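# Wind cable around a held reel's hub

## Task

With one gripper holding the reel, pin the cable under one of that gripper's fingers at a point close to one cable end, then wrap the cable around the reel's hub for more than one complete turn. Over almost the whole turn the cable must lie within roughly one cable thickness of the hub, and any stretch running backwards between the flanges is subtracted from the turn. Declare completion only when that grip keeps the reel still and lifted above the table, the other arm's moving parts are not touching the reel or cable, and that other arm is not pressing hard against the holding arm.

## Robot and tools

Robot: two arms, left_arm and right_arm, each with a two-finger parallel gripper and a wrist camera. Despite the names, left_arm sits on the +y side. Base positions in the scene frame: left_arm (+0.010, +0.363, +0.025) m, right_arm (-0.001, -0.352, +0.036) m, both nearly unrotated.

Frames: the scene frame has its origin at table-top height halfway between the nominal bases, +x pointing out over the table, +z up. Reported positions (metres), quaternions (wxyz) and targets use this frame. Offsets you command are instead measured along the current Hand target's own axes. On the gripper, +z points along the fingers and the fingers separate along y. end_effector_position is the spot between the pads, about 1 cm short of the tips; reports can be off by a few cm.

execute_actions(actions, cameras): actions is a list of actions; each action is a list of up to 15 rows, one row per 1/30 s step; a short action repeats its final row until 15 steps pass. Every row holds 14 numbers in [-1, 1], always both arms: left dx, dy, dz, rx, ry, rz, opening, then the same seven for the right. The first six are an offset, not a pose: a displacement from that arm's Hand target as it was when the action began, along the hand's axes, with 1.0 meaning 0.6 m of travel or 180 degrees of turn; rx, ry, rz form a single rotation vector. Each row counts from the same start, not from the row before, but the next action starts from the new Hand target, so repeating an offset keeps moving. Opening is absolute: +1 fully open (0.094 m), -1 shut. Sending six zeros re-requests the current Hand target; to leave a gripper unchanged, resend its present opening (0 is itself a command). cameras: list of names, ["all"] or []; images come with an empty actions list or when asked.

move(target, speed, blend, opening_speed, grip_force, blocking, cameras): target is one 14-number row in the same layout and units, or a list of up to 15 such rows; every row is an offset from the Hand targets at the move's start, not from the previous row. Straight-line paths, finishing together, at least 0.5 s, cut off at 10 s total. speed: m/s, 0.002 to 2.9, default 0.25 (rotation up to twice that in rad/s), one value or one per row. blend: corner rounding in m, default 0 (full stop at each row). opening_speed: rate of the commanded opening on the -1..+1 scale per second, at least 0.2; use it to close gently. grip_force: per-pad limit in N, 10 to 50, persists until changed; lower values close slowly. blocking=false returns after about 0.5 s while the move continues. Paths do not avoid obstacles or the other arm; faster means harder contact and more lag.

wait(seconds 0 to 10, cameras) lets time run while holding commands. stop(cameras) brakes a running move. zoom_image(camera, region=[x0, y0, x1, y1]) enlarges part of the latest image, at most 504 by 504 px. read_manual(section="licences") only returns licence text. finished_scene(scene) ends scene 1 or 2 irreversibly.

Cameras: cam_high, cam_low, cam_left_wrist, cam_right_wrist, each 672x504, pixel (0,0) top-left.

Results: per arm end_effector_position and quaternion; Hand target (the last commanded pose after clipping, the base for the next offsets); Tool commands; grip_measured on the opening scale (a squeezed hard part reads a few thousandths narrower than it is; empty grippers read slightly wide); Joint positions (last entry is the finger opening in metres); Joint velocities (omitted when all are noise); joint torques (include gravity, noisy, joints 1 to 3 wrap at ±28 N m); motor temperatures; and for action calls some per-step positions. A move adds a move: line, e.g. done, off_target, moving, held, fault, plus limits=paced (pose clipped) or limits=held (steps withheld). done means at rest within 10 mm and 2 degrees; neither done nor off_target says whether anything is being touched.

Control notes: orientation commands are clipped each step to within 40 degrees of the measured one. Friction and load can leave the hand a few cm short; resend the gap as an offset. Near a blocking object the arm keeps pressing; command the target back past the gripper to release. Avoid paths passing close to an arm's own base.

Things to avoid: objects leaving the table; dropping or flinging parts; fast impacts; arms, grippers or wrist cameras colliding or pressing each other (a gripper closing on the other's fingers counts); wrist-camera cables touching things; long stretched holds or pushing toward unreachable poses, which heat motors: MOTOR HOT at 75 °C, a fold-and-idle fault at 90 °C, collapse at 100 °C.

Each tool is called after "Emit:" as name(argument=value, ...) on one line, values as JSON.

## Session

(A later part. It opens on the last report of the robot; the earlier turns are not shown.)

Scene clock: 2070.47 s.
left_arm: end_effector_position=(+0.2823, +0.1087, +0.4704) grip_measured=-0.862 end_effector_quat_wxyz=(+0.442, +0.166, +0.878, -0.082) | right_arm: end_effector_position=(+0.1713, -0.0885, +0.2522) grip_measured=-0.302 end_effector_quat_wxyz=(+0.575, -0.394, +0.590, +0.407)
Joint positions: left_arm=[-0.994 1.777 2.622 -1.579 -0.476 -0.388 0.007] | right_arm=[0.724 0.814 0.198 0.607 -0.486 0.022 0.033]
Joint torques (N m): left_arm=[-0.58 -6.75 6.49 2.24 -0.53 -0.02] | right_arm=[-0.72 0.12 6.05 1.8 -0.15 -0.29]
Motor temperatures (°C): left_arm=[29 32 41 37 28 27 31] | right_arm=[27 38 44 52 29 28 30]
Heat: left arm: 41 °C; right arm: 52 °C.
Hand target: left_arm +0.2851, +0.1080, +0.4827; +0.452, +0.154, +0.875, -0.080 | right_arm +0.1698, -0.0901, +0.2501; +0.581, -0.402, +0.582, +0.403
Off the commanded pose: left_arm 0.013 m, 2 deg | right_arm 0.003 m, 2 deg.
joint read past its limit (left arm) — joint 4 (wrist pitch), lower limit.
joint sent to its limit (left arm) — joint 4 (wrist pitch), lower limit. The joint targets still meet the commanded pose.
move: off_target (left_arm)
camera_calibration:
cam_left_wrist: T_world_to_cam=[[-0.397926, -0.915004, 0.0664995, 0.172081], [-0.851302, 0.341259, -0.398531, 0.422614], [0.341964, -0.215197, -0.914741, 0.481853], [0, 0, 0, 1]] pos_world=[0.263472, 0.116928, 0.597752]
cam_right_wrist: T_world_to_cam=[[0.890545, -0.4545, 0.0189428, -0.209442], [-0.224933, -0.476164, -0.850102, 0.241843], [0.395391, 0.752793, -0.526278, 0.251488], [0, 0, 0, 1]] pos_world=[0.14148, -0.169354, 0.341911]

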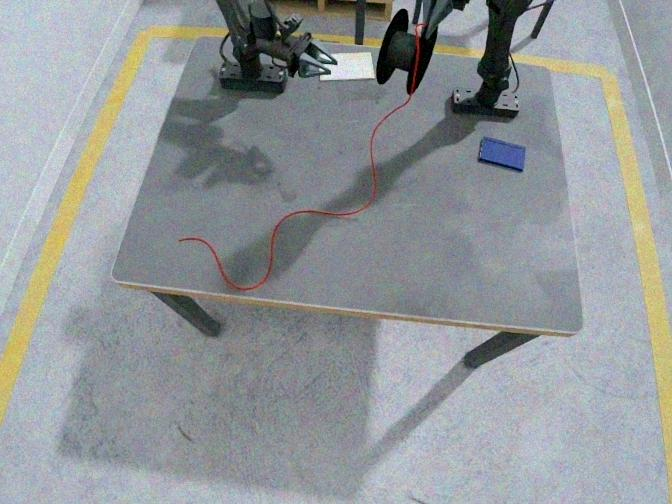

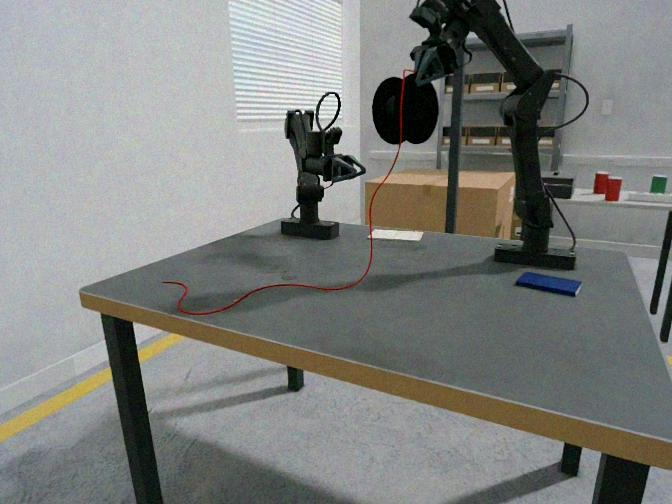

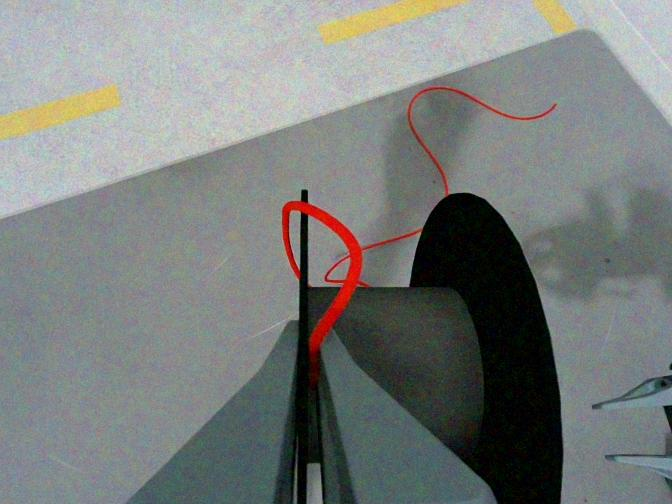

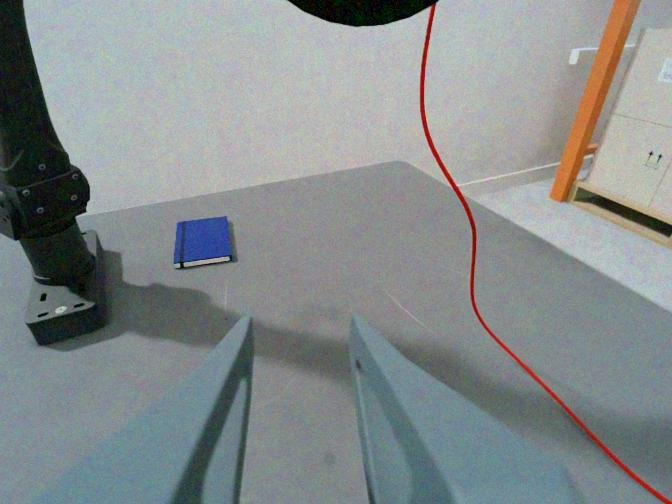

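Emit:
move(target=[0,0,0,0,0,0,-1.0, 0.1833,-0.28,0.2122,0,0,0,0.3], speed=0.2, cameras=["all"])

Scene clock: 2115.47 s.
left_arm: end_effector_position=(+0.2824, +0.1088, +0.4704) grip_measured=-0.862 end_effector_quat_wxyz=(+0.443, +0.166, +0.877, -0.081) | right_arm: end_effector_position=(+0.3697, -0.0316, +0.1351) grip_measured=+0.298 end_effector_quat_wxyz=(+0.573, -0.400, +0.596, +0.397)
Joint positions: left_arm=[-0.994 1.777 2.622 -1.579 -0.477 -0.387 0.007] | right_arm=[0.468 2.166 0.774 1.353 -0.734 -0.011 0.061]
Joint torques (N m): left_arm=[-0.55 -6.76 6.52 2.24 -0.55 -0.01] | right_arm=[-0.44 -7.83 5.93 1.83 -0.19 0.08]
Motor temperatures (°C): left_arm=[29 33 39 43 28 27 31] | right_arm=[27 37 43 54 29 28 29]
Heat: left arm: 43 °C; right arm: 54 °C.
Hand target: left_arm +0.2851, +0.1080, +0.4827; +0.452, +0.154, +0.875, -0.080 | right_arm +0.3719, -0.0301, +0.1398; +0.581, -0.402, +0.582, +0.403
Off the commanded pose: left_arm 0.013 m, 2 deg | right_arm 0.006 m, 2 deg.
joint read past its limit (left arm) — joint 4 (wrist pitch), lower limit.
joint sent to its limit (left arm) — joint 4 (wrist pitch), lower limit. The joint targets still meet the commanded pose.
move: off_target (left_arm)
camera_calibration:
cam_left_wrist: T_world_to_cam=[[-0.397891, -0.915056, 0.0659968, 0.172377], [-0.851201, 0.341373, -0.39865, 0.422645], [0.342257, -0.214796, -0.914725, 0.481719], [0, 0, 0, 1]] pos_world=[0.263471, 0.116927, 0.597752]
cam_right_wrist: T_world_to_cam=[[0.886876, -0.460838, 0.0328666, -0.358768], [-0.22576, -0.494341, -0.83944, 0.212377], [0.403093, 0.737059, -0.542458, 0.0673305], [0, 0, 0, 1]] pos_world=[0.338989, -0.109974, 0.226593]

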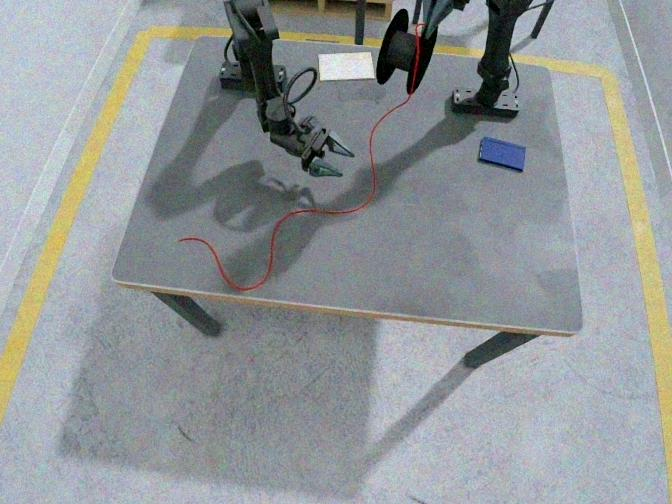

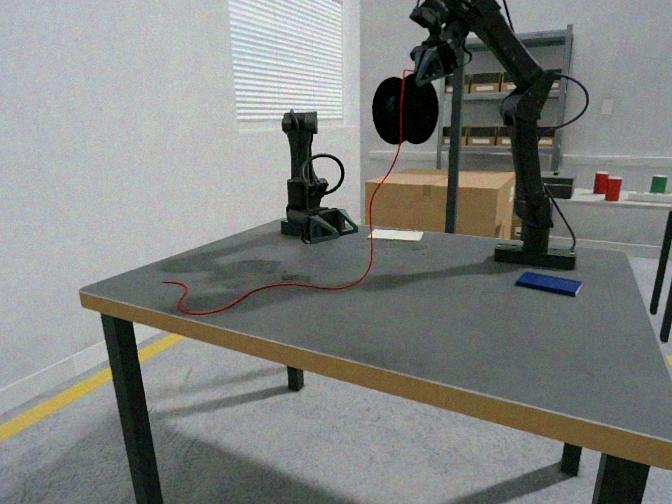

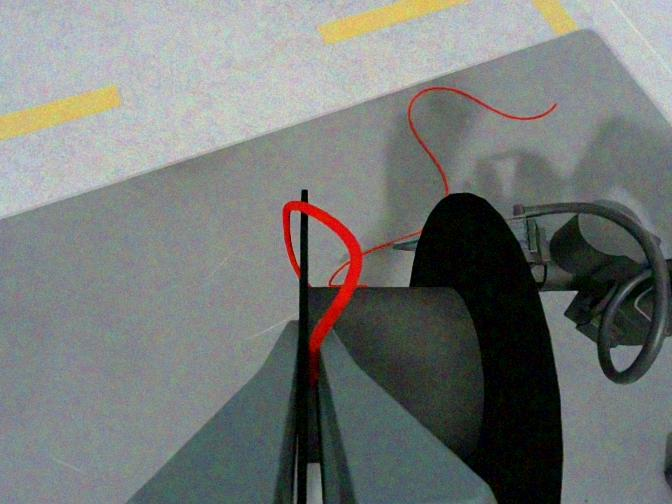

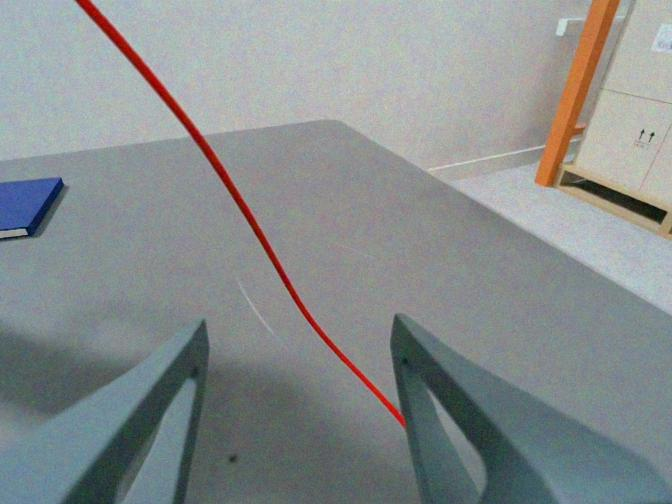

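Emit:
move(target=[0,0,0,0,0,0,-1.0, 0.0333,0.0083,0.13,0,0,0,0.3], speed=0.12, cameras=["all"])

Scene clock: 2131.60 s.
left_arm: end_effector_position=(+0.2824, +0.1088, +0.4704) grip_measured=-0.862 end_effector_quat_wxyz=(+0.443, +0.166, +0.877, -0.081) | right_arm: end_effector_position=(+0.3932, +0.0412, +0.1276) grip_measured=+0.298 end_effector_quat_wxyz=(+0.589, -0.404, +0.576, +0.398)
Joint positions: left_arm=[-0.994 1.777 2.622 -1.579 -0.477 -0.387 0.007] | right_arm=[0.602 2.342 1.048 1.306 -0.608 -0.01 0.061]
Joint torques (N m): left_arm=[-0.58 -6.71 6.43 2.21 -0.53 -0.01] | right_arm=[0.27 -9.17 6.78 1.46 -0.06 0.12]
Motor temperatures (°C): left_arm=[29 33 39 43 29 27 31] | right_arm=[27 37 44 55 29 28 29]
Heat: left arm: 43 °C; right arm: 55 °C.
Hand target: left_arm +0.2851, +0.1080, +0.4827; +0.452, +0.154, +0.875, -0.080 | right_arm +0.3946, +0.0448, +0.1200; +0.581, -0.402, +0.582, +0.403
Off the commanded pose: left_arm 0.013 m, 2 deg | right_arm 0.009 m, 1 deg.
joint read past its limit (left arm) — joint 4 (wrist pitch), lower limit.
joint sent to its limit (left arm) — joint 4 (wrist pitch), lower limit. The joint targets still meet the commanded pose.
move: off_target (left_arm)
camera_calibration:
cam_left_wrist: T_world_to_cam=[[-0.397891, -0.915056, 0.0659968, 0.172377], [-0.851201, 0.341373, -0.39865, 0.422645], [0.342257, -0.214796, -0.914725, 0.481719], [0, 0, 0, 1]] pos_world=[0.263471, 0.116927, 0.597752]
cam_right_wrist: T_world_to_cam=[[0.888818, -0.454261, 0.0604079, -0.350429], [-0.184329, -0.475083, -0.860418, 0.232939], [0.419553, 0.75362, -0.505996, -0.0116346], [0, 0, 0, 1]] pos_world=[0.359286, -0.0397527, 0.215706]

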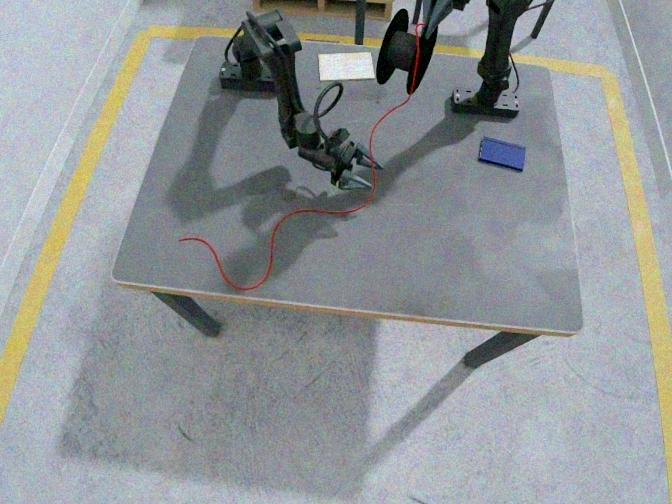

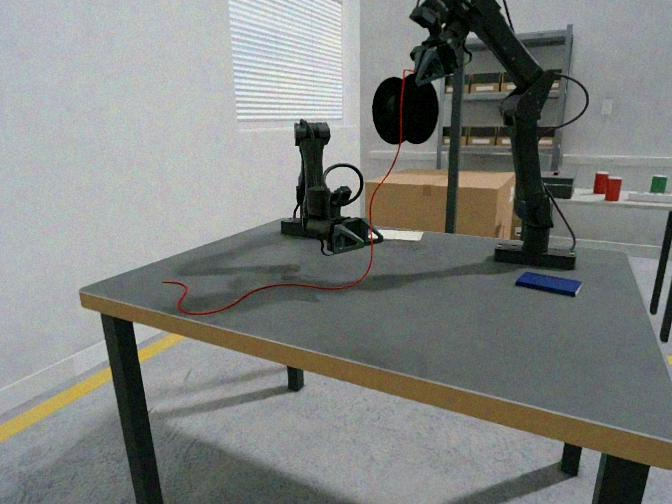

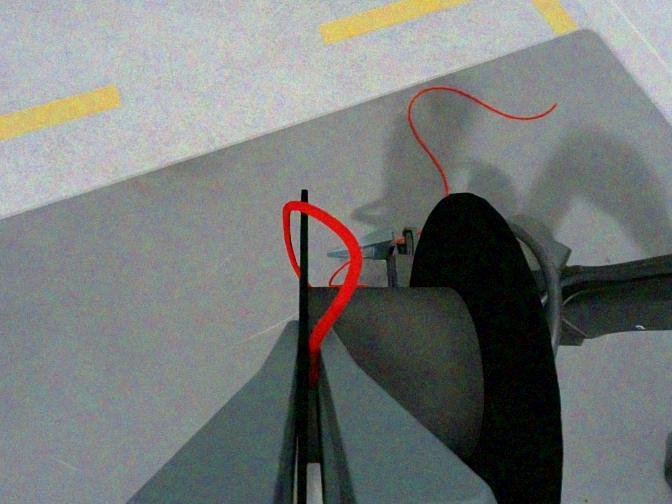

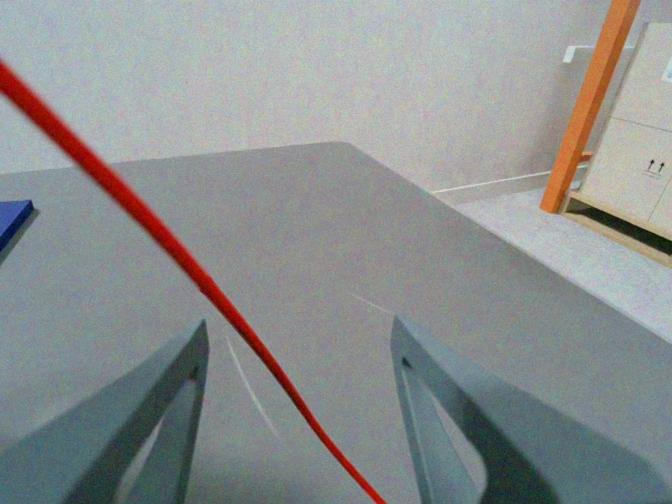

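Emit:
move(target=[0,0,0,0,0,0,-1.0, 0,0,0,0,0,0,-1.0], speed=0.1, opening_speed=1.2, cameras=["cam_high","cam_low","cam_right_wrist"])

Scene clock: 2140.43 s.
left_arm: end_effector_position=(+0.2824, +0.1088, +0.4704) grip_measured=-0.862 end_effector_quat_wxyz=(+0.443, +0.166, +0.877, -0.081) | right_arm: end_effector_position=(+0.3933, +0.0411, +0.1276) grip_measured=-0.942 end_effector_quat_wxyz=(+0.589, -0.404, +0.576, +0.398)
Joint positions: left_arm=[-0.994 1.777 2.622 -1.579 -0.477 -0.387 0.007] | right_arm=[0.602 2.342 1.048 1.306 -0.608 -0.01 0.003]
Joint torques (N m): left_arm=[-0.59 -6.74 6.38 2.22 -0.55 -0.02] | right_arm=[0.27 -9.39 6.76 1.45 -0.05 0.12]
Heat: left arm: 44 °C; right arm: 54 °C.
Hand target: left_arm +0.2851, +0.1080, +0.4827; +0.452, +0.154, +0.875, -0.080 | right_arm +0.3945, +0.0448, +0.1200; +0.581, -0.402, +0.581, +0.403
Off the commanded pose: left_arm 0.013 m, 2 deg | right_arm 0.009 m, 1 deg.
joint read past its limit (left arm) — joint 4 (wrist pitch), lower limit.
joint sent to its limit (left arm) — joint 4 (wrist pitch), lower limit. The joint targets still meet the commanded pose.
move: off_target (left_arm)
camera_calibration:
cam_right_wrist: T_world_to_cam=[[0.88848, -0.454913, 0.0604807, -0.350439], [-0.184619, -0.474967, -0.86042, 0.233066], [0.420143, 0.753299, -0.505984, -0.011903], [0, 0, 0, 1]] pos_world=[0.359387, -0.0397542, 0.215706]
Images, in order (width x height): cam_high 672x504, cam_low 672x504, cam_right_wrist 672x504.

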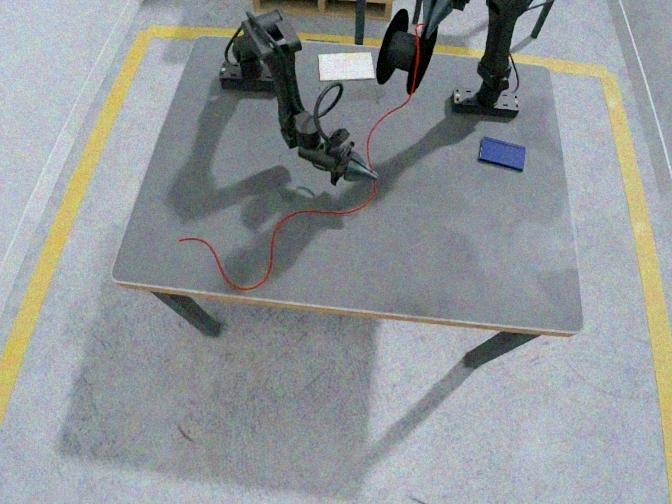

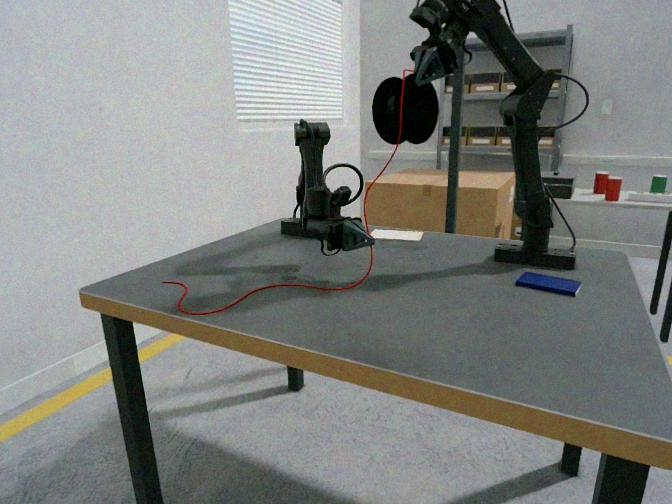

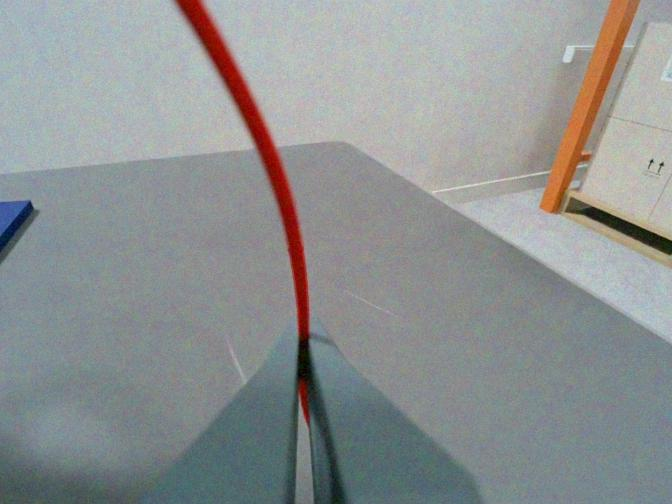

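Emit:
move(target=[[0,0,0,0,0,0,-1.0, -0.093,0.2722,-0.1087,0,0,0,-1.0],[0,0,0,0,0,0,-1.0, -0.208,0.534,-0.1055,0,0,0,-1.0],[0,0,0,0,0,0,-1.0, -0.4863,0.569,-0.1133,0,0,0,-1.0]], speed=0.15, blend=[0.03,0.03,0], cameras=["all"])

Scene clock: 2214.57 s.
left_arm: end_effector_position=(+0.2824, +0.1088, +0.4704) grip_measured=-0.862 end_effector_quat_wxyz=(+0.443, +0.166, +0.877, -0.081) | right_arm: end_effector_position=(+0.0539, +0.1042, +0.3947) grip_measured=-0.942 end_effector_quat_wxyz=(+0.577, -0.414, +0.587, +0.389)
Joint positions: left_arm=[-0.994 1.777 2.622 -1.579 -0.477 -0.387 0.007] | right_arm=[1.605 1.364 1.083 0.247 0.391 -0.009 0.003]
Joint torques (N m): left_arm=[-0.59 -6.75 6.41 2.23 -0.53 -0.02] | right_arm=[0.54 -6.32 10.3 1.55 0.07 0.13]
Motor temperatures (°C): left_arm=[29 33 39 46 29 27 31] | right_arm=[27 42 44 53 28 28 30]
Heat: left arm: 46 °C; right arm: 53 °C.
Hand target: left_arm +0.2851, +0.1080, +0.4827; +0.452, +0.154, +0.875, -0.080 | right_arm +0.0514, +0.1013, +0.4120; +0.581, -0.402, +0.582, +0.403
Off the commanded pose: left_arm 0.013 m, 2 deg | right_arm 0.018 m, 2 deg.
joint read past its limit (left arm) — joint 4 (wrist pitch), lower limit.
joint sent to its limit (left arm) — joint 4 (wrist pitch), lower limit. The joint targets still meet the commanded pose.
move: off_target (left_arm, right_arm)
camera_calibration:
cam_left_wrist: T_world_to_cam=[[-0.39762, -0.915185, 0.0658375, 0.172507], [-0.85125, 0.341158, -0.39873, 0.422696], [0.34245, -0.214587, -0.914702, 0.481652], [0, 0, 0, 1]] pos_world=[0.263471, 0.117026, 0.597752]
cam_right_wrist: T_world_to_cam=[[0.890812, -0.449027, 0.0694879, -0.0406154], [-0.191793, -0.510233, -0.838378, 0.425584], [0.41191, 0.73351, -0.540642, 0.234573], [0, 0, 0, 1]] pos_world=[0.0211818, 0.0268479, 0.486443]

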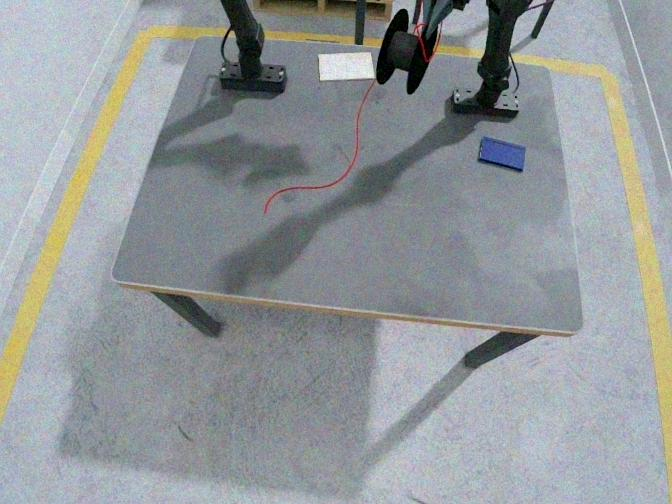

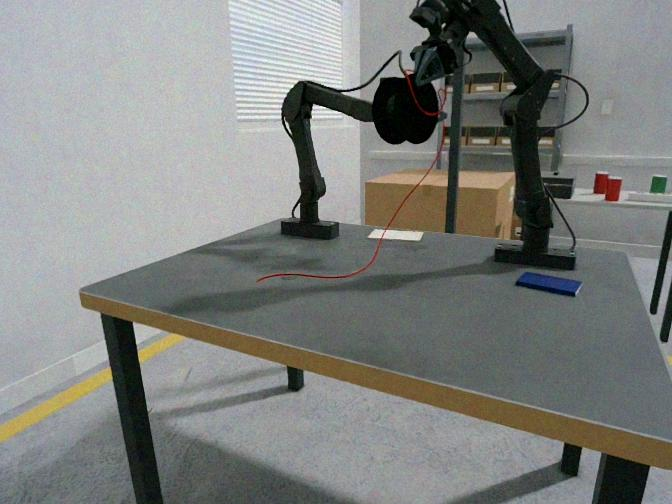

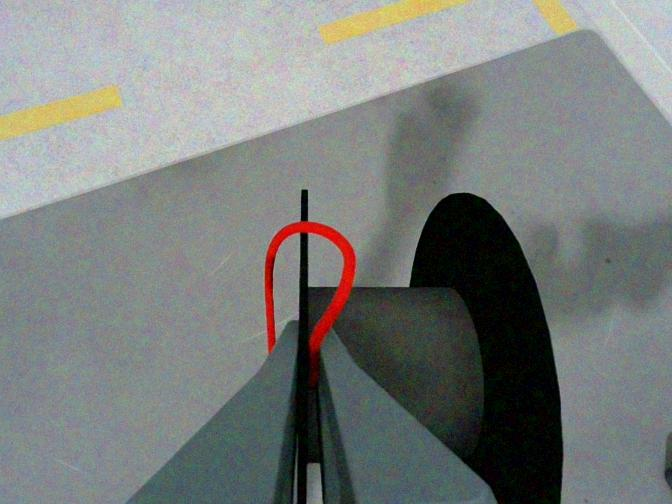

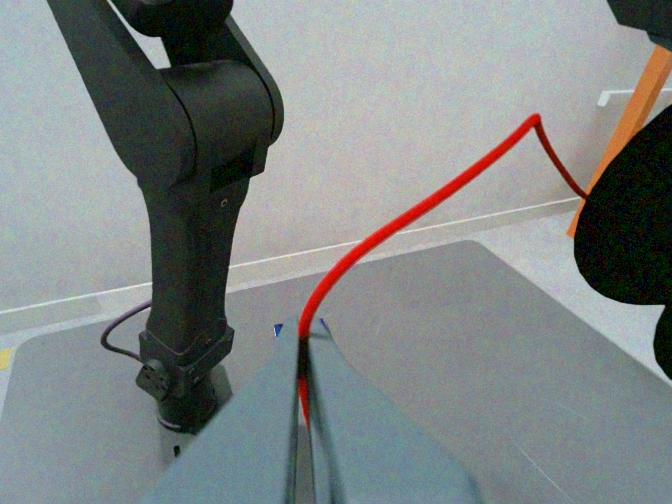

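Emit:
move(target=[[0,0,0,0,0,0,-1.0, 0.2787,-0.0343,0.0075,0,0,0,-1.0],[0,0,0,0,0,0,-1.0, 0.3937,-0.2962,0.0045,0,0,0,-1.0],[0,0,0,0,0,0,-1.0, 0.3337,-0.6983,-0.1085,0,0,0,-1.0],[0,0,0,0,0,0,-1.0, -0.13,-0.8968,-0.2277,0,0,0,-1.0]], speed=[0.18,0.18,0.18,0.15], blend=[0.03,0.03,0.03,0], cameras=["all"])

Scene clock: 2240.97 s.
left_arm: end_effector_position=(+0.2824, +0.1088, +0.4704) grip_measured=-0.862 end_effector_quat_wxyz=(+0.443, +0.166, +0.877, -0.081) | right_arm: end_effector_position=(+0.5035, -0.2140, +0.4904) grip_measured=-0.942 end_effector_quat_wxyz=(+0.578, -0.394, +0.586, +0.409)
Joint positions: left_arm=[-0.994 1.777 2.622 -1.579 -0.477 -0.387 0.007] | right_arm=[-0.065 2.037 2.196 -0.146 -1.279 0.037 0.003]
Joint torques (N m): left_arm=[-0.54 -6.76 6.43 2.25 -0.53 -0.02] | right_arm=[-0.46 -9.39 9.5 1.12 -0.1 -0.28]
Heat: left arm: 46 °C; right arm: 54 °C.
Hand target: left_arm +0.2851, +0.1080, +0.4827; +0.452, +0.154, +0.875, -0.080 | right_arm +0.5069, -0.2160, +0.4897; +0.581, -0.402, +0.582, +0.403
Off the commanded pose: left_arm 0.013 m, 2 deg | right_arm 0.004 m, 1 deg.
joint read past its limit (left arm) — joint 4 (wrist pitch), lower limit.
joint sent to its limit (left arm) — joint 4 (wrist pitch), lower limit. The joint targets still meet the commanded pose.
move: off_target (left_arm)
camera_calibration:
cam_left_wrist: T_world_to_cam=[[-0.39762, -0.915185, 0.0658375, 0.172507], [-0.85125, 0.341158, -0.39873, 0.422696], [0.34245, -0.214587, -0.914702, 0.481652], [0, 0, 0, 1]] pos_world=[0.263471, 0.117026, 0.597752]
cam_right_wrist: T_world_to_cam=[[0.891792, -0.452011, 0.0198381, -0.567458], [-0.218153, -0.467989, -0.856385, 0.4608], [0.39638, 0.75939, -0.515956, 0.335793], [0, 0, 0, 1]] pos_world=[0.473478, -0.295846, 0.579134]

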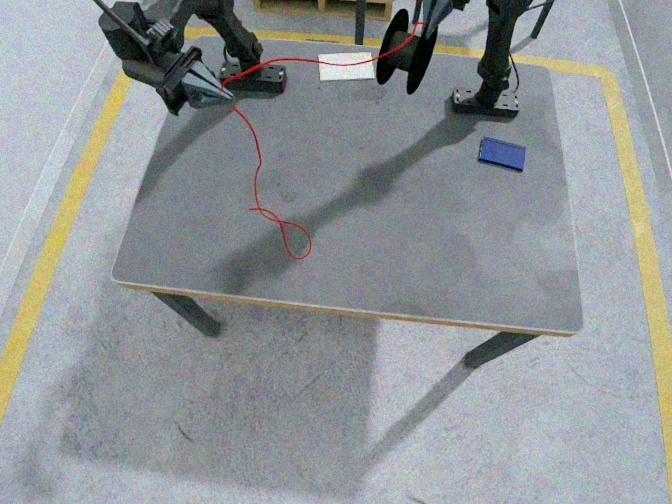

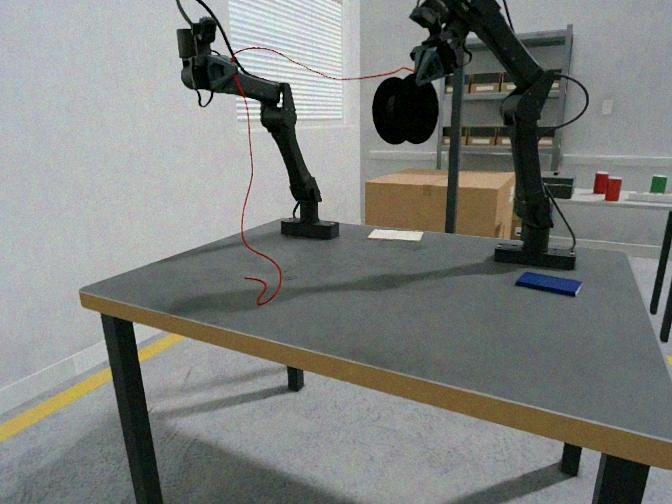

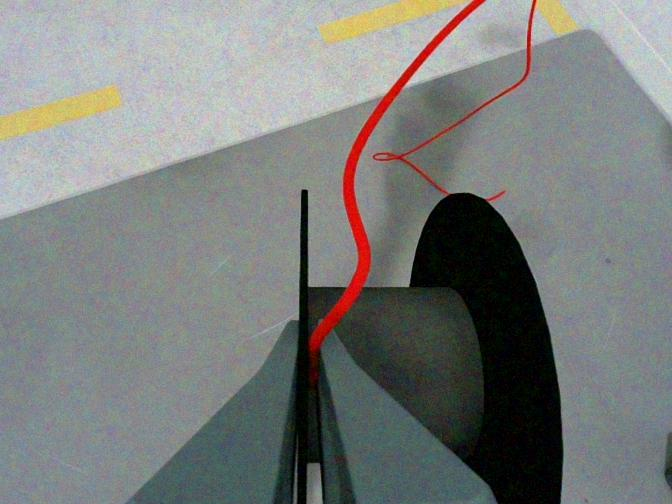

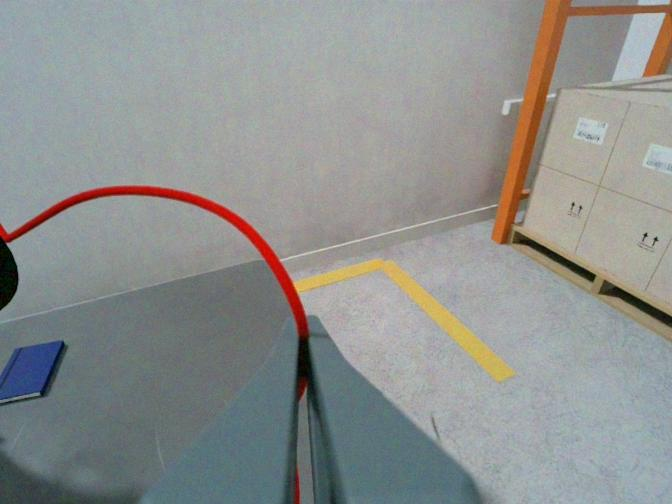

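Emit:
execute_actions(actions=[], cameras=["cam_low","cam_left_wrist"])

Scene clock: 2260.10 s.
left_arm: end_effector_position=(+0.2824, +0.1088, +0.4704) grip_measured=-0.862 end_effector_quat_wxyz=(+0.443, +0.166, +0.877, -0.081) | right_arm: end_effector_position=(+0.5035, -0.2140, +0.4904) grip_measured=-0.942 end_effector_quat_wxyz=(+0.578, -0.394, +0.586, +0.409)
Joint positions: left_arm=[-0.994 1.777 2.622 -1.579 -0.477 -0.387 0.007] | right_arm=[-0.065 2.037 2.196 -0.147 -1.279 0.036 0.003]
Joint velocities: within noise
Joint torques (N m): left_arm=[-0.59 -6.75 6.49 2.24 -0.53 0.01] | right_arm=[-0.43 -9.11 9.44 1.1 -0.03 -0.27]
Motor temperatures (°C): left_arm=[29 33 39 47 29 27 31] | right_arm=[27 39 45 52 28 28 31]
Heat: left arm: 47 °C; right arm: 52 °C.
Hand target: left_arm +0.2851, +0.1080, +0.4827; +0.452, +0.154, +0.875, -0.080 | right_arm +0.5069, -0.2160, +0.4898; +0.581, -0.402, +0.581, +0.403
Tool commands: left_gripper/opening=-1.0 right_gripper/opening=-1.0
Off the commanded pose: left_arm 0.013 m, 2 deg | right_arm 0.004 m, 1 deg.
joint read past its limit (left arm) — joint 4 (wrist pitch), lower limit.
camera_calibration:
cam_left_wrist: T_world_to_cam=[[-0.39762, -0.915185, 0.0658375, 0.172507], [-0.85125, 0.341158, -0.39873, 0.422696], [0.34245, -0.214587, -0.914702, 0.481652], [0, 0, 0, 1]] pos_world=[0.263471, 0.117026, 0.597752]
Images, in order (width x height): cam_low 672x504, cam_left_wrist 672x504.

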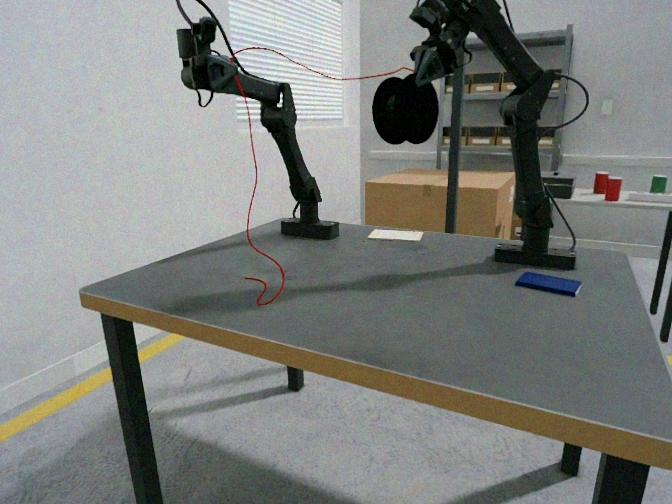

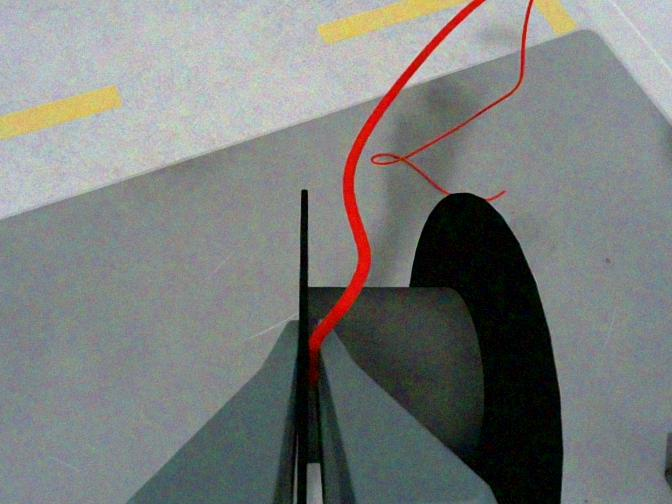

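Emit:
move(target=[[0,0,0,0,0,0,-1,0.133,0.065,0.168,0,0,0,-1],[0,0,0,0,0,0,-1,0.547,0.064,0.293,0,0,0,-1]], speed=0.15, blend=[0.03,0], cameras=["cam_low","cam_left_wrist","cam_high"])

Scene clock: 2277.23 s.
left_arm: end_effector_position=(+0.2825, +0.1089, +0.4704) grip_measured=-0.862 end_effector_quat_wxyz=(+0.443, +0.166, +0.877, -0.081) | right_arm: end_effector_position=(+0.5267, -0.0390, +0.1613) grip_measured=-0.942 end_effector_quat_wxyz=(+0.571, -0.403, +0.585, +0.411)
Joint positions: left_arm=[-0.994 1.777 2.622 -1.579 -0.477 -0.387 0.007] | right_arm=[0.302 2.447 1.521 0.909 -0.93 0.006 0.003]
Joint torques (N m): left_arm=[-0.51 -6.75 6.43 2.23 -0.52 -0.03] | right_arm=[0.06 -11.99 8.51 1.51 0.19 -0.09]
Heat: left arm: 47 °C; right arm: 52 °C.
Hand target: left_arm +0.2851, +0.1080, +0.4827; +0.452, +0.154, +0.875, -0.080 | right_arm +0.5327, -0.0380, +0.1615; +0.581, -0.402, +0.582, +0.403
Off the commanded pose: left_arm 0.013 m, 2 deg | right_arm 0.006 m, 2 deg.
joint read past its limit (left arm) — joint 4 (wrist pitch), lower limit.
joint sent to its limit (left arm) — joint 4 (wrist pitch), lower limit. The joint targets still meet the commanded pose.
move: off_target (left_arm)
camera_calibration:
cam_left_wrist: T_world_to_cam=[[-0.397566, -0.915247, 0.065301, 0.172813], [-0.851121, 0.341248, -0.398927, 0.422809], [0.342833, -0.214179, -0.914655, 0.481566], [0, 0, 0, 1]] pos_world=[0.26347, 0.117025, 0.597851]
Images, in order (width x height): cam_high 672x504, cam_low 672x504, cam_left_wrist 672x504.

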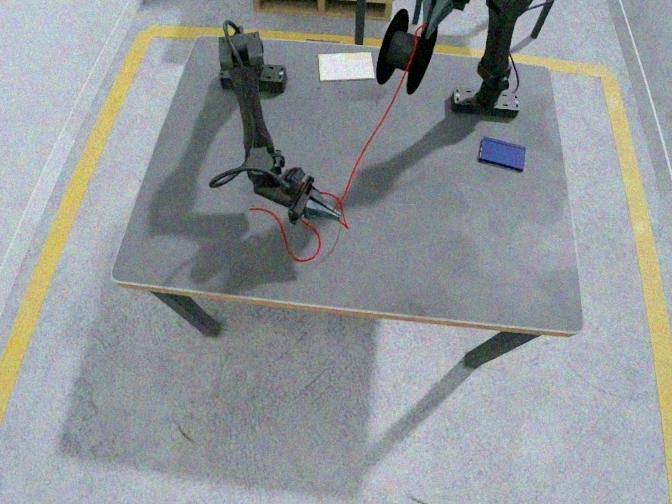

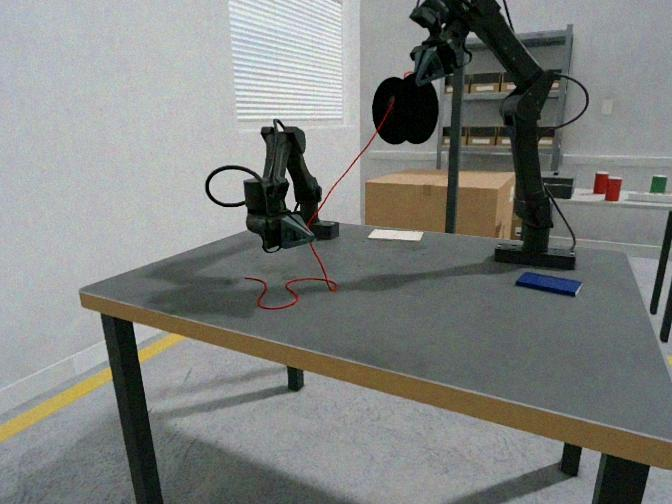

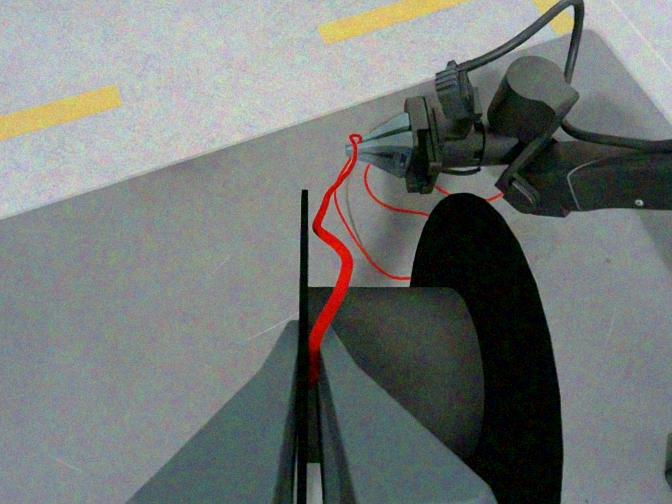

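Emit:
move(target=[[0,0,0,0,0,0,-1,0.083,0.2155,0.0025,0,0,0,-1],[0,0,0,0,0,0,-1,0.083,0.415,-0.0035,0,0,0,-1],[0,0,0,0,0,0,-1,0,0.5995,-0.035,0,0,0,-1]], speed=0.15, blend=[0.04,0.04,0], cameras=["cam_low","cam_left_wrist"])

Scene clock: 2297.40 s.
left_arm: end_effector_position=(+0.2825, +0.1089, +0.4704) grip_measured=-0.862 end_effector_quat_wxyz=(+0.443, +0.166, +0.877, -0.081) | right_arm: end_effector_position=(+0.1870, +0.0712, +0.1361) grip_measured=-0.942 end_effector_quat_wxyz=(+0.546, -0.420, +0.608, +0.393)
Joint positions: left_arm=[-0.994 1.777 2.622 -1.579 -0.477 -0.387 0.007] | right_arm=[1.108 1.988 0.532 1.362 -0.125 0.007 0.003]
Joint torques (N m): left_arm=[-0.58 -6.74 6.5 2.24 -0.53 -0.01] | right_arm=[0.24 -9.02 3.21 2.44 0.15 -0.07]
Motor temperatures (°C): left_arm=[29 33 39 47 29 27 31] | right_arm=[27 40 44 56 29 28 31]
Heat: left arm: 47 °C; right arm: 56 °C.
Hand target: left_arm +0.2851, +0.1080, +0.4827; +0.452, +0.154, +0.875, -0.080 | right_arm +0.1886, +0.0690, +0.1617; +0.581, -0.402, +0.582, +0.403
Off the commanded pose: left_arm 0.013 m, 2 deg | right_arm 0.026 m, 6 deg.
joint read past its limit (left arm) — joint 4 (wrist pitch), lower limit.
joint sent to its limit (left arm) — joint 4 (wrist pitch), lower limit. The joint targets still meet the commanded pose.
move: off_target (left_arm, right_arm)
camera_calibration:
cam_left_wrist: T_world_to_cam=[[-0.397566, -0.915247, 0.065301, 0.172813], [-0.851121, 0.341248, -0.398927, 0.422809], [0.342833, -0.214179, -0.914655, 0.481566], [0, 0, 0, 1]] pos_world=[0.26347, 0.117025, 0.597851]
Images, in order (width x height): cam_low 672x504, cam_left_wrist 672x504.

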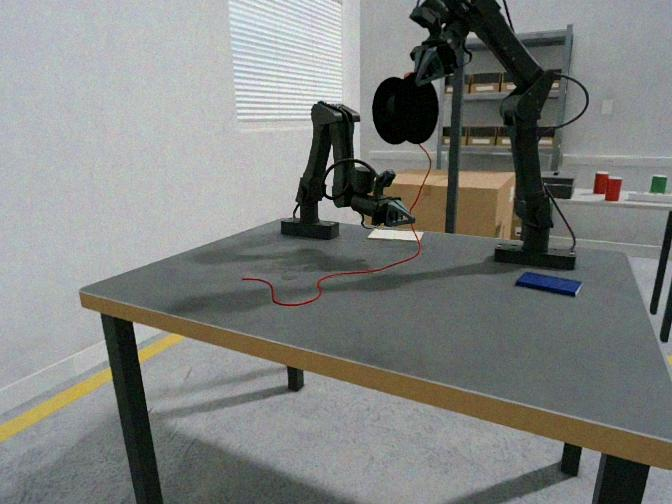

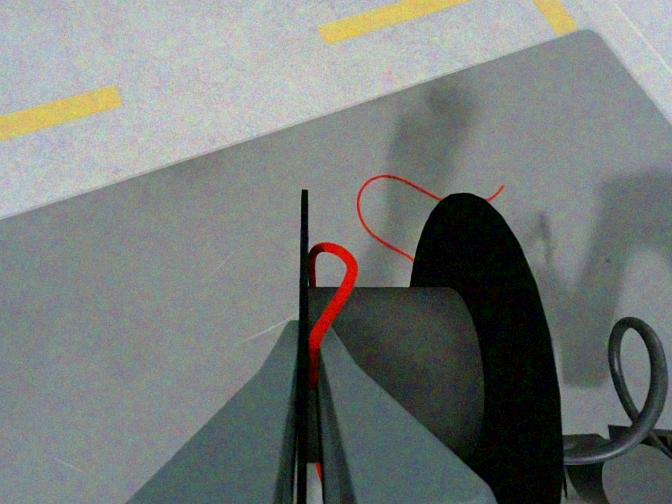

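Emit:
move(target=[[0,0,0,0,0,0,-1,-0.1385,0.22,-0.0225,0,0,0,-1],[0,0,0,0,0,0,-1,-0.4168,0.2837,-0.0298,0,0,0,-1]], speed=0.15, blend=[0.04,0], cameras=["cam_low","cam_left_wrist"])

Scene clock: 2316.43 s.
left_arm: end_effector_position=(+0.2823, +0.1087, +0.4704) grip_measured=-0.862 end_effector_quat_wxyz=(+0.443, +0.167, +0.877, -0.081) | right_arm: end_effector_position=(+0.0260, +0.1156, +0.3934) grip_measured=-0.942 end_effector_quat_wxyz=(+0.577, -0.413, +0.588, +0.389)
Joint positions: left_arm=[-0.995 1.777 2.622 -1.579 -0.477 -0.387 0.007] | right_arm=[1.698 1.418 1.123 0.258 0.486 -0.003 0.003]
Joint torques (N m): left_arm=[-0.54 -6.71 6.42 2.23 -0.53 -0.01] | right_arm=[0.65 -7.05 10.18 1.58 0.03 0.02]
Motor temperatures (°C): left_arm=[29 33 39 48 29 27 31] | right_arm=[27 41 44 63 29 28 31]
Heat: left arm: 48 °C; right arm: 63 °C.
Hand target: left_arm +0.2851, +0.1080, +0.4827; +0.452, +0.154, +0.875, -0.080 | right_arm +0.0232, +0.1122, +0.4119; +0.581, -0.402, +0.582, +0.403
Off the commanded pose: left_arm 0.013 m, 2 deg | right_arm 0.019 m, 2 deg.
joint read past its limit (left arm) — joint 4 (wrist pitch), lower limit.
joint sent to its limit (left arm) — joint 4 (wrist pitch), lower limit. The joint targets still meet the commanded pose.
move: off_target (left_arm, right_arm)
camera_calibration:
cam_left_wrist: T_world_to_cam=[[-0.398303, -0.91493, 0.0652514, 0.172738], [-0.850856, 0.341961, -0.398882, 0.422527], [0.342636, -0.214395, -0.914678, 0.481682], [0, 0, 0, 1]] pos_world=[0.26327, 0.116826, 0.597851]
Images, in order (width x height): cam_low 672x504, cam_left_wrist 672x504.

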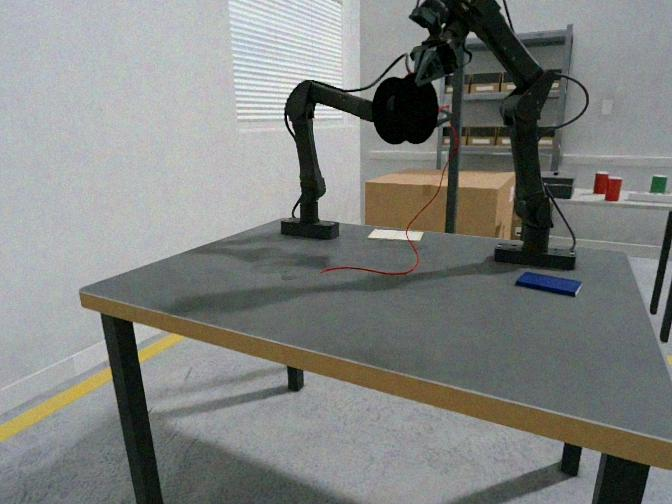

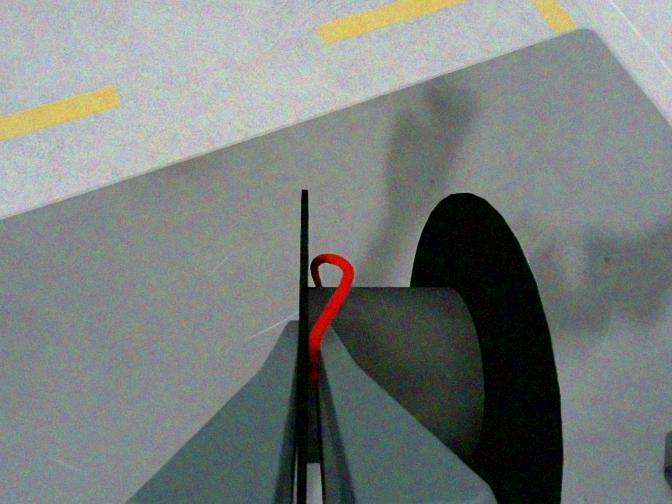

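Emit:
move(target=[[0,0,0,0,0,0,-1,-0.2165,-0.133,-0.0267,0,0,0,-1],[0,0,0,0,0,0,-1,-0.3165,-0.3612,-0.0295,0,0,0,-1]], speed=0.15, blend=[0.03,0], cameras=["cam_low","cam_left_wrist"])

Scene clock: 2338.93 s.
left_arm: end_effector_position=(+0.2823, +0.1086, +0.4706) grip_measured=-0.862 end_effector_quat_wxyz=(+0.443, +0.166, +0.877, -0.082) | right_arm: end_effector_position=(+0.2207, +0.0215, +0.5916) grip_measured=-0.942 end_effector_quat_wxyz=(+0.574, -0.405, +0.590, +0.398)
Joint positions: left_arm=[-0.995 1.777 2.622 -1.578 -0.477 -0.387 0.007] | right_arm=[0.918 1.535 2.082 -0.572 -0.295 -0.003 0.003]
Joint torques (N m): left_arm=[-0.49 -6.68 6.49 2.24 -0.53 -0.01] | right_arm=[-0.49 -4.42 8.96 1.68 -0.11 0.05]
Motor temperatures (°C): left_arm=[29 33 39 48 29 27 31] | right_arm=[27 41 45 58 28 28 31]
Heat: left arm: 48 °C; right arm: 58 °C.
Hand target: left_arm +0.2851, +0.1080, +0.4827; +0.452, +0.154, +0.875, -0.080 | right_arm +0.2200, +0.0193, +0.6016; +0.581, -0.402, +0.582, +0.403
Off the commanded pose: left_arm 0.012 m, 2 deg | right_arm 0.010 m, 1 deg.
joint read past its limit (left arm) — joint 4 (wrist pitch), lower limit.
joint sent to its limit (left arm) — joint 4 (wrist pitch), lower limit. The joint targets still meet the commanded pose.
move: off_target (left_arm)
camera_calibration:
cam_left_wrist: T_world_to_cam=[[-0.398304, -0.914899, 0.0656883, 0.172468], [-0.850693, 0.341669, -0.39948, 0.422914], [0.34304, -0.214995, -0.914386, 0.481563], [0, 0, 0, 1]] pos_world=[0.263269, 0.116827, 0.597951]
Images, in order (width x height): cam_low 672x504, cam_left_wrist 672x504.

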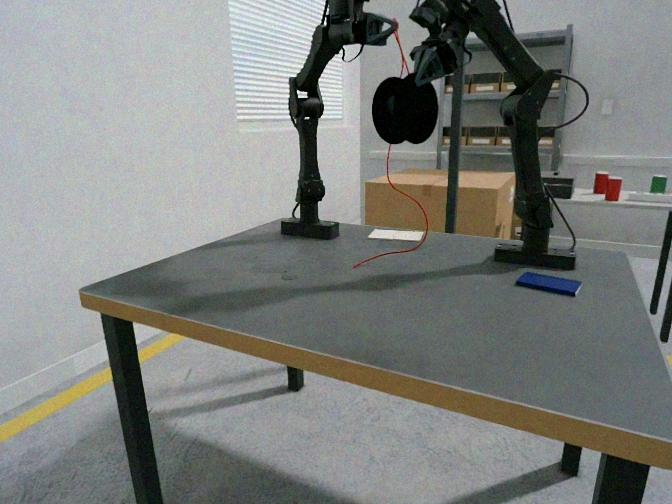

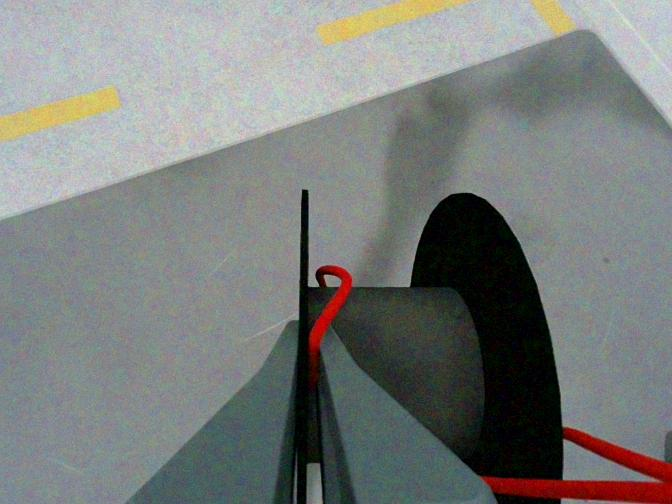

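Emit:
move(target=[[0,0,0,0,0,0,-1,0.0497,-0.2048,0.0145,0,0,0,-1],[0,0,0,0,0,0,-1,0.2413,-0.3053,0.0382,0,0,0,-1]], speed=0.15, blend=[0.03,0], cameras=["cam_low","cam_left_wrist"])

Scene clock: 2353.30 s.
left_arm: end_effector_position=(+0.2831, +0.1092, +0.4712) grip_measured=-0.862 end_effector_quat_wxyz=(+0.445, +0.165, +0.877, -0.080) | right_arm: end_effector_position=(+0.3939, -0.0219, +0.4619) grip_measured=-0.942 end_effector_quat_wxyz=(+0.578, -0.404, +0.581, +0.405)
Joint positions: left_arm=[-0.995 1.777 2.622 -1.577 -0.483 -0.387 0.007] | right_arm=[0.454 1.689 1.631 0.053 -0.77 0 0.003]
Joint torques (N m): left_arm=[-0.46 -6.68 6.45 2.22 -0.48 0] | right_arm=[-0.7 -7.47 6.42 1.74 -0.01 -0.03]
Motor temperatures (°C): left_arm=[29 33 39 48 29 27 31] | right_arm=[27 40 44 59 28 28 31]
Heat: left arm: 48 °C; right arm: 59 °C.
Hand target: left_arm +0.2851, +0.1080, +0.4827; +0.452, +0.154, +0.875, -0.080 | right_arm +0.3993, -0.0237, +0.4567; +0.581, -0.402, +0.582, +0.403
Off the commanded pose: left_arm 0.012 m, 1 deg | right_arm 0.008 m, 0 deg.
joint read past its limit (left arm) — joint 4 (wrist pitch), lower limit.
joint sent to its limit (left arm) — joint 4 (wrist pitch), lower limit. The joint targets still meet the commanded pose.
move: off_target (left_arm)
camera_calibration:
cam_left_wrist: T_world_to_cam=[[-0.39472, -0.916605, 0.0634967, 0.173438], [-0.850415, 0.338305, -0.40292, 0.425519], [0.347837, -0.213039, -0.91303, 0.479729], [0, 0, 0, 1]] pos_world=[0.26346, 0.11722, 0.598444]
Images, in order (width x height): cam_low 672x504, cam_left_wrist 672x504.

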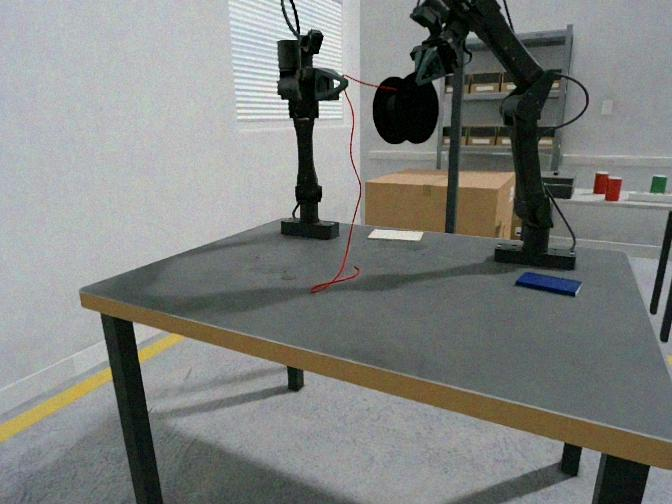

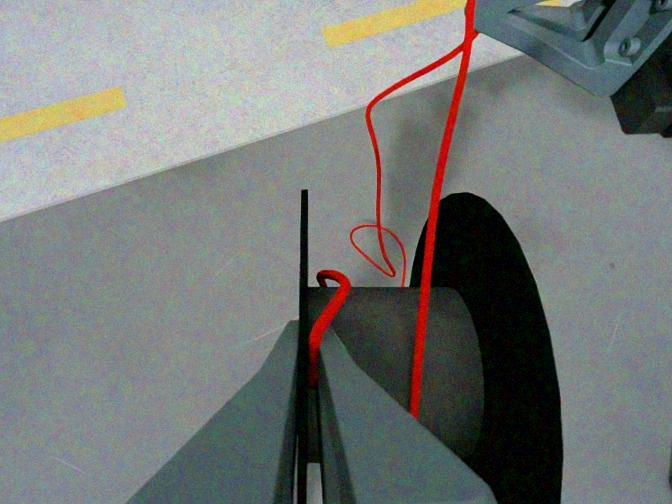

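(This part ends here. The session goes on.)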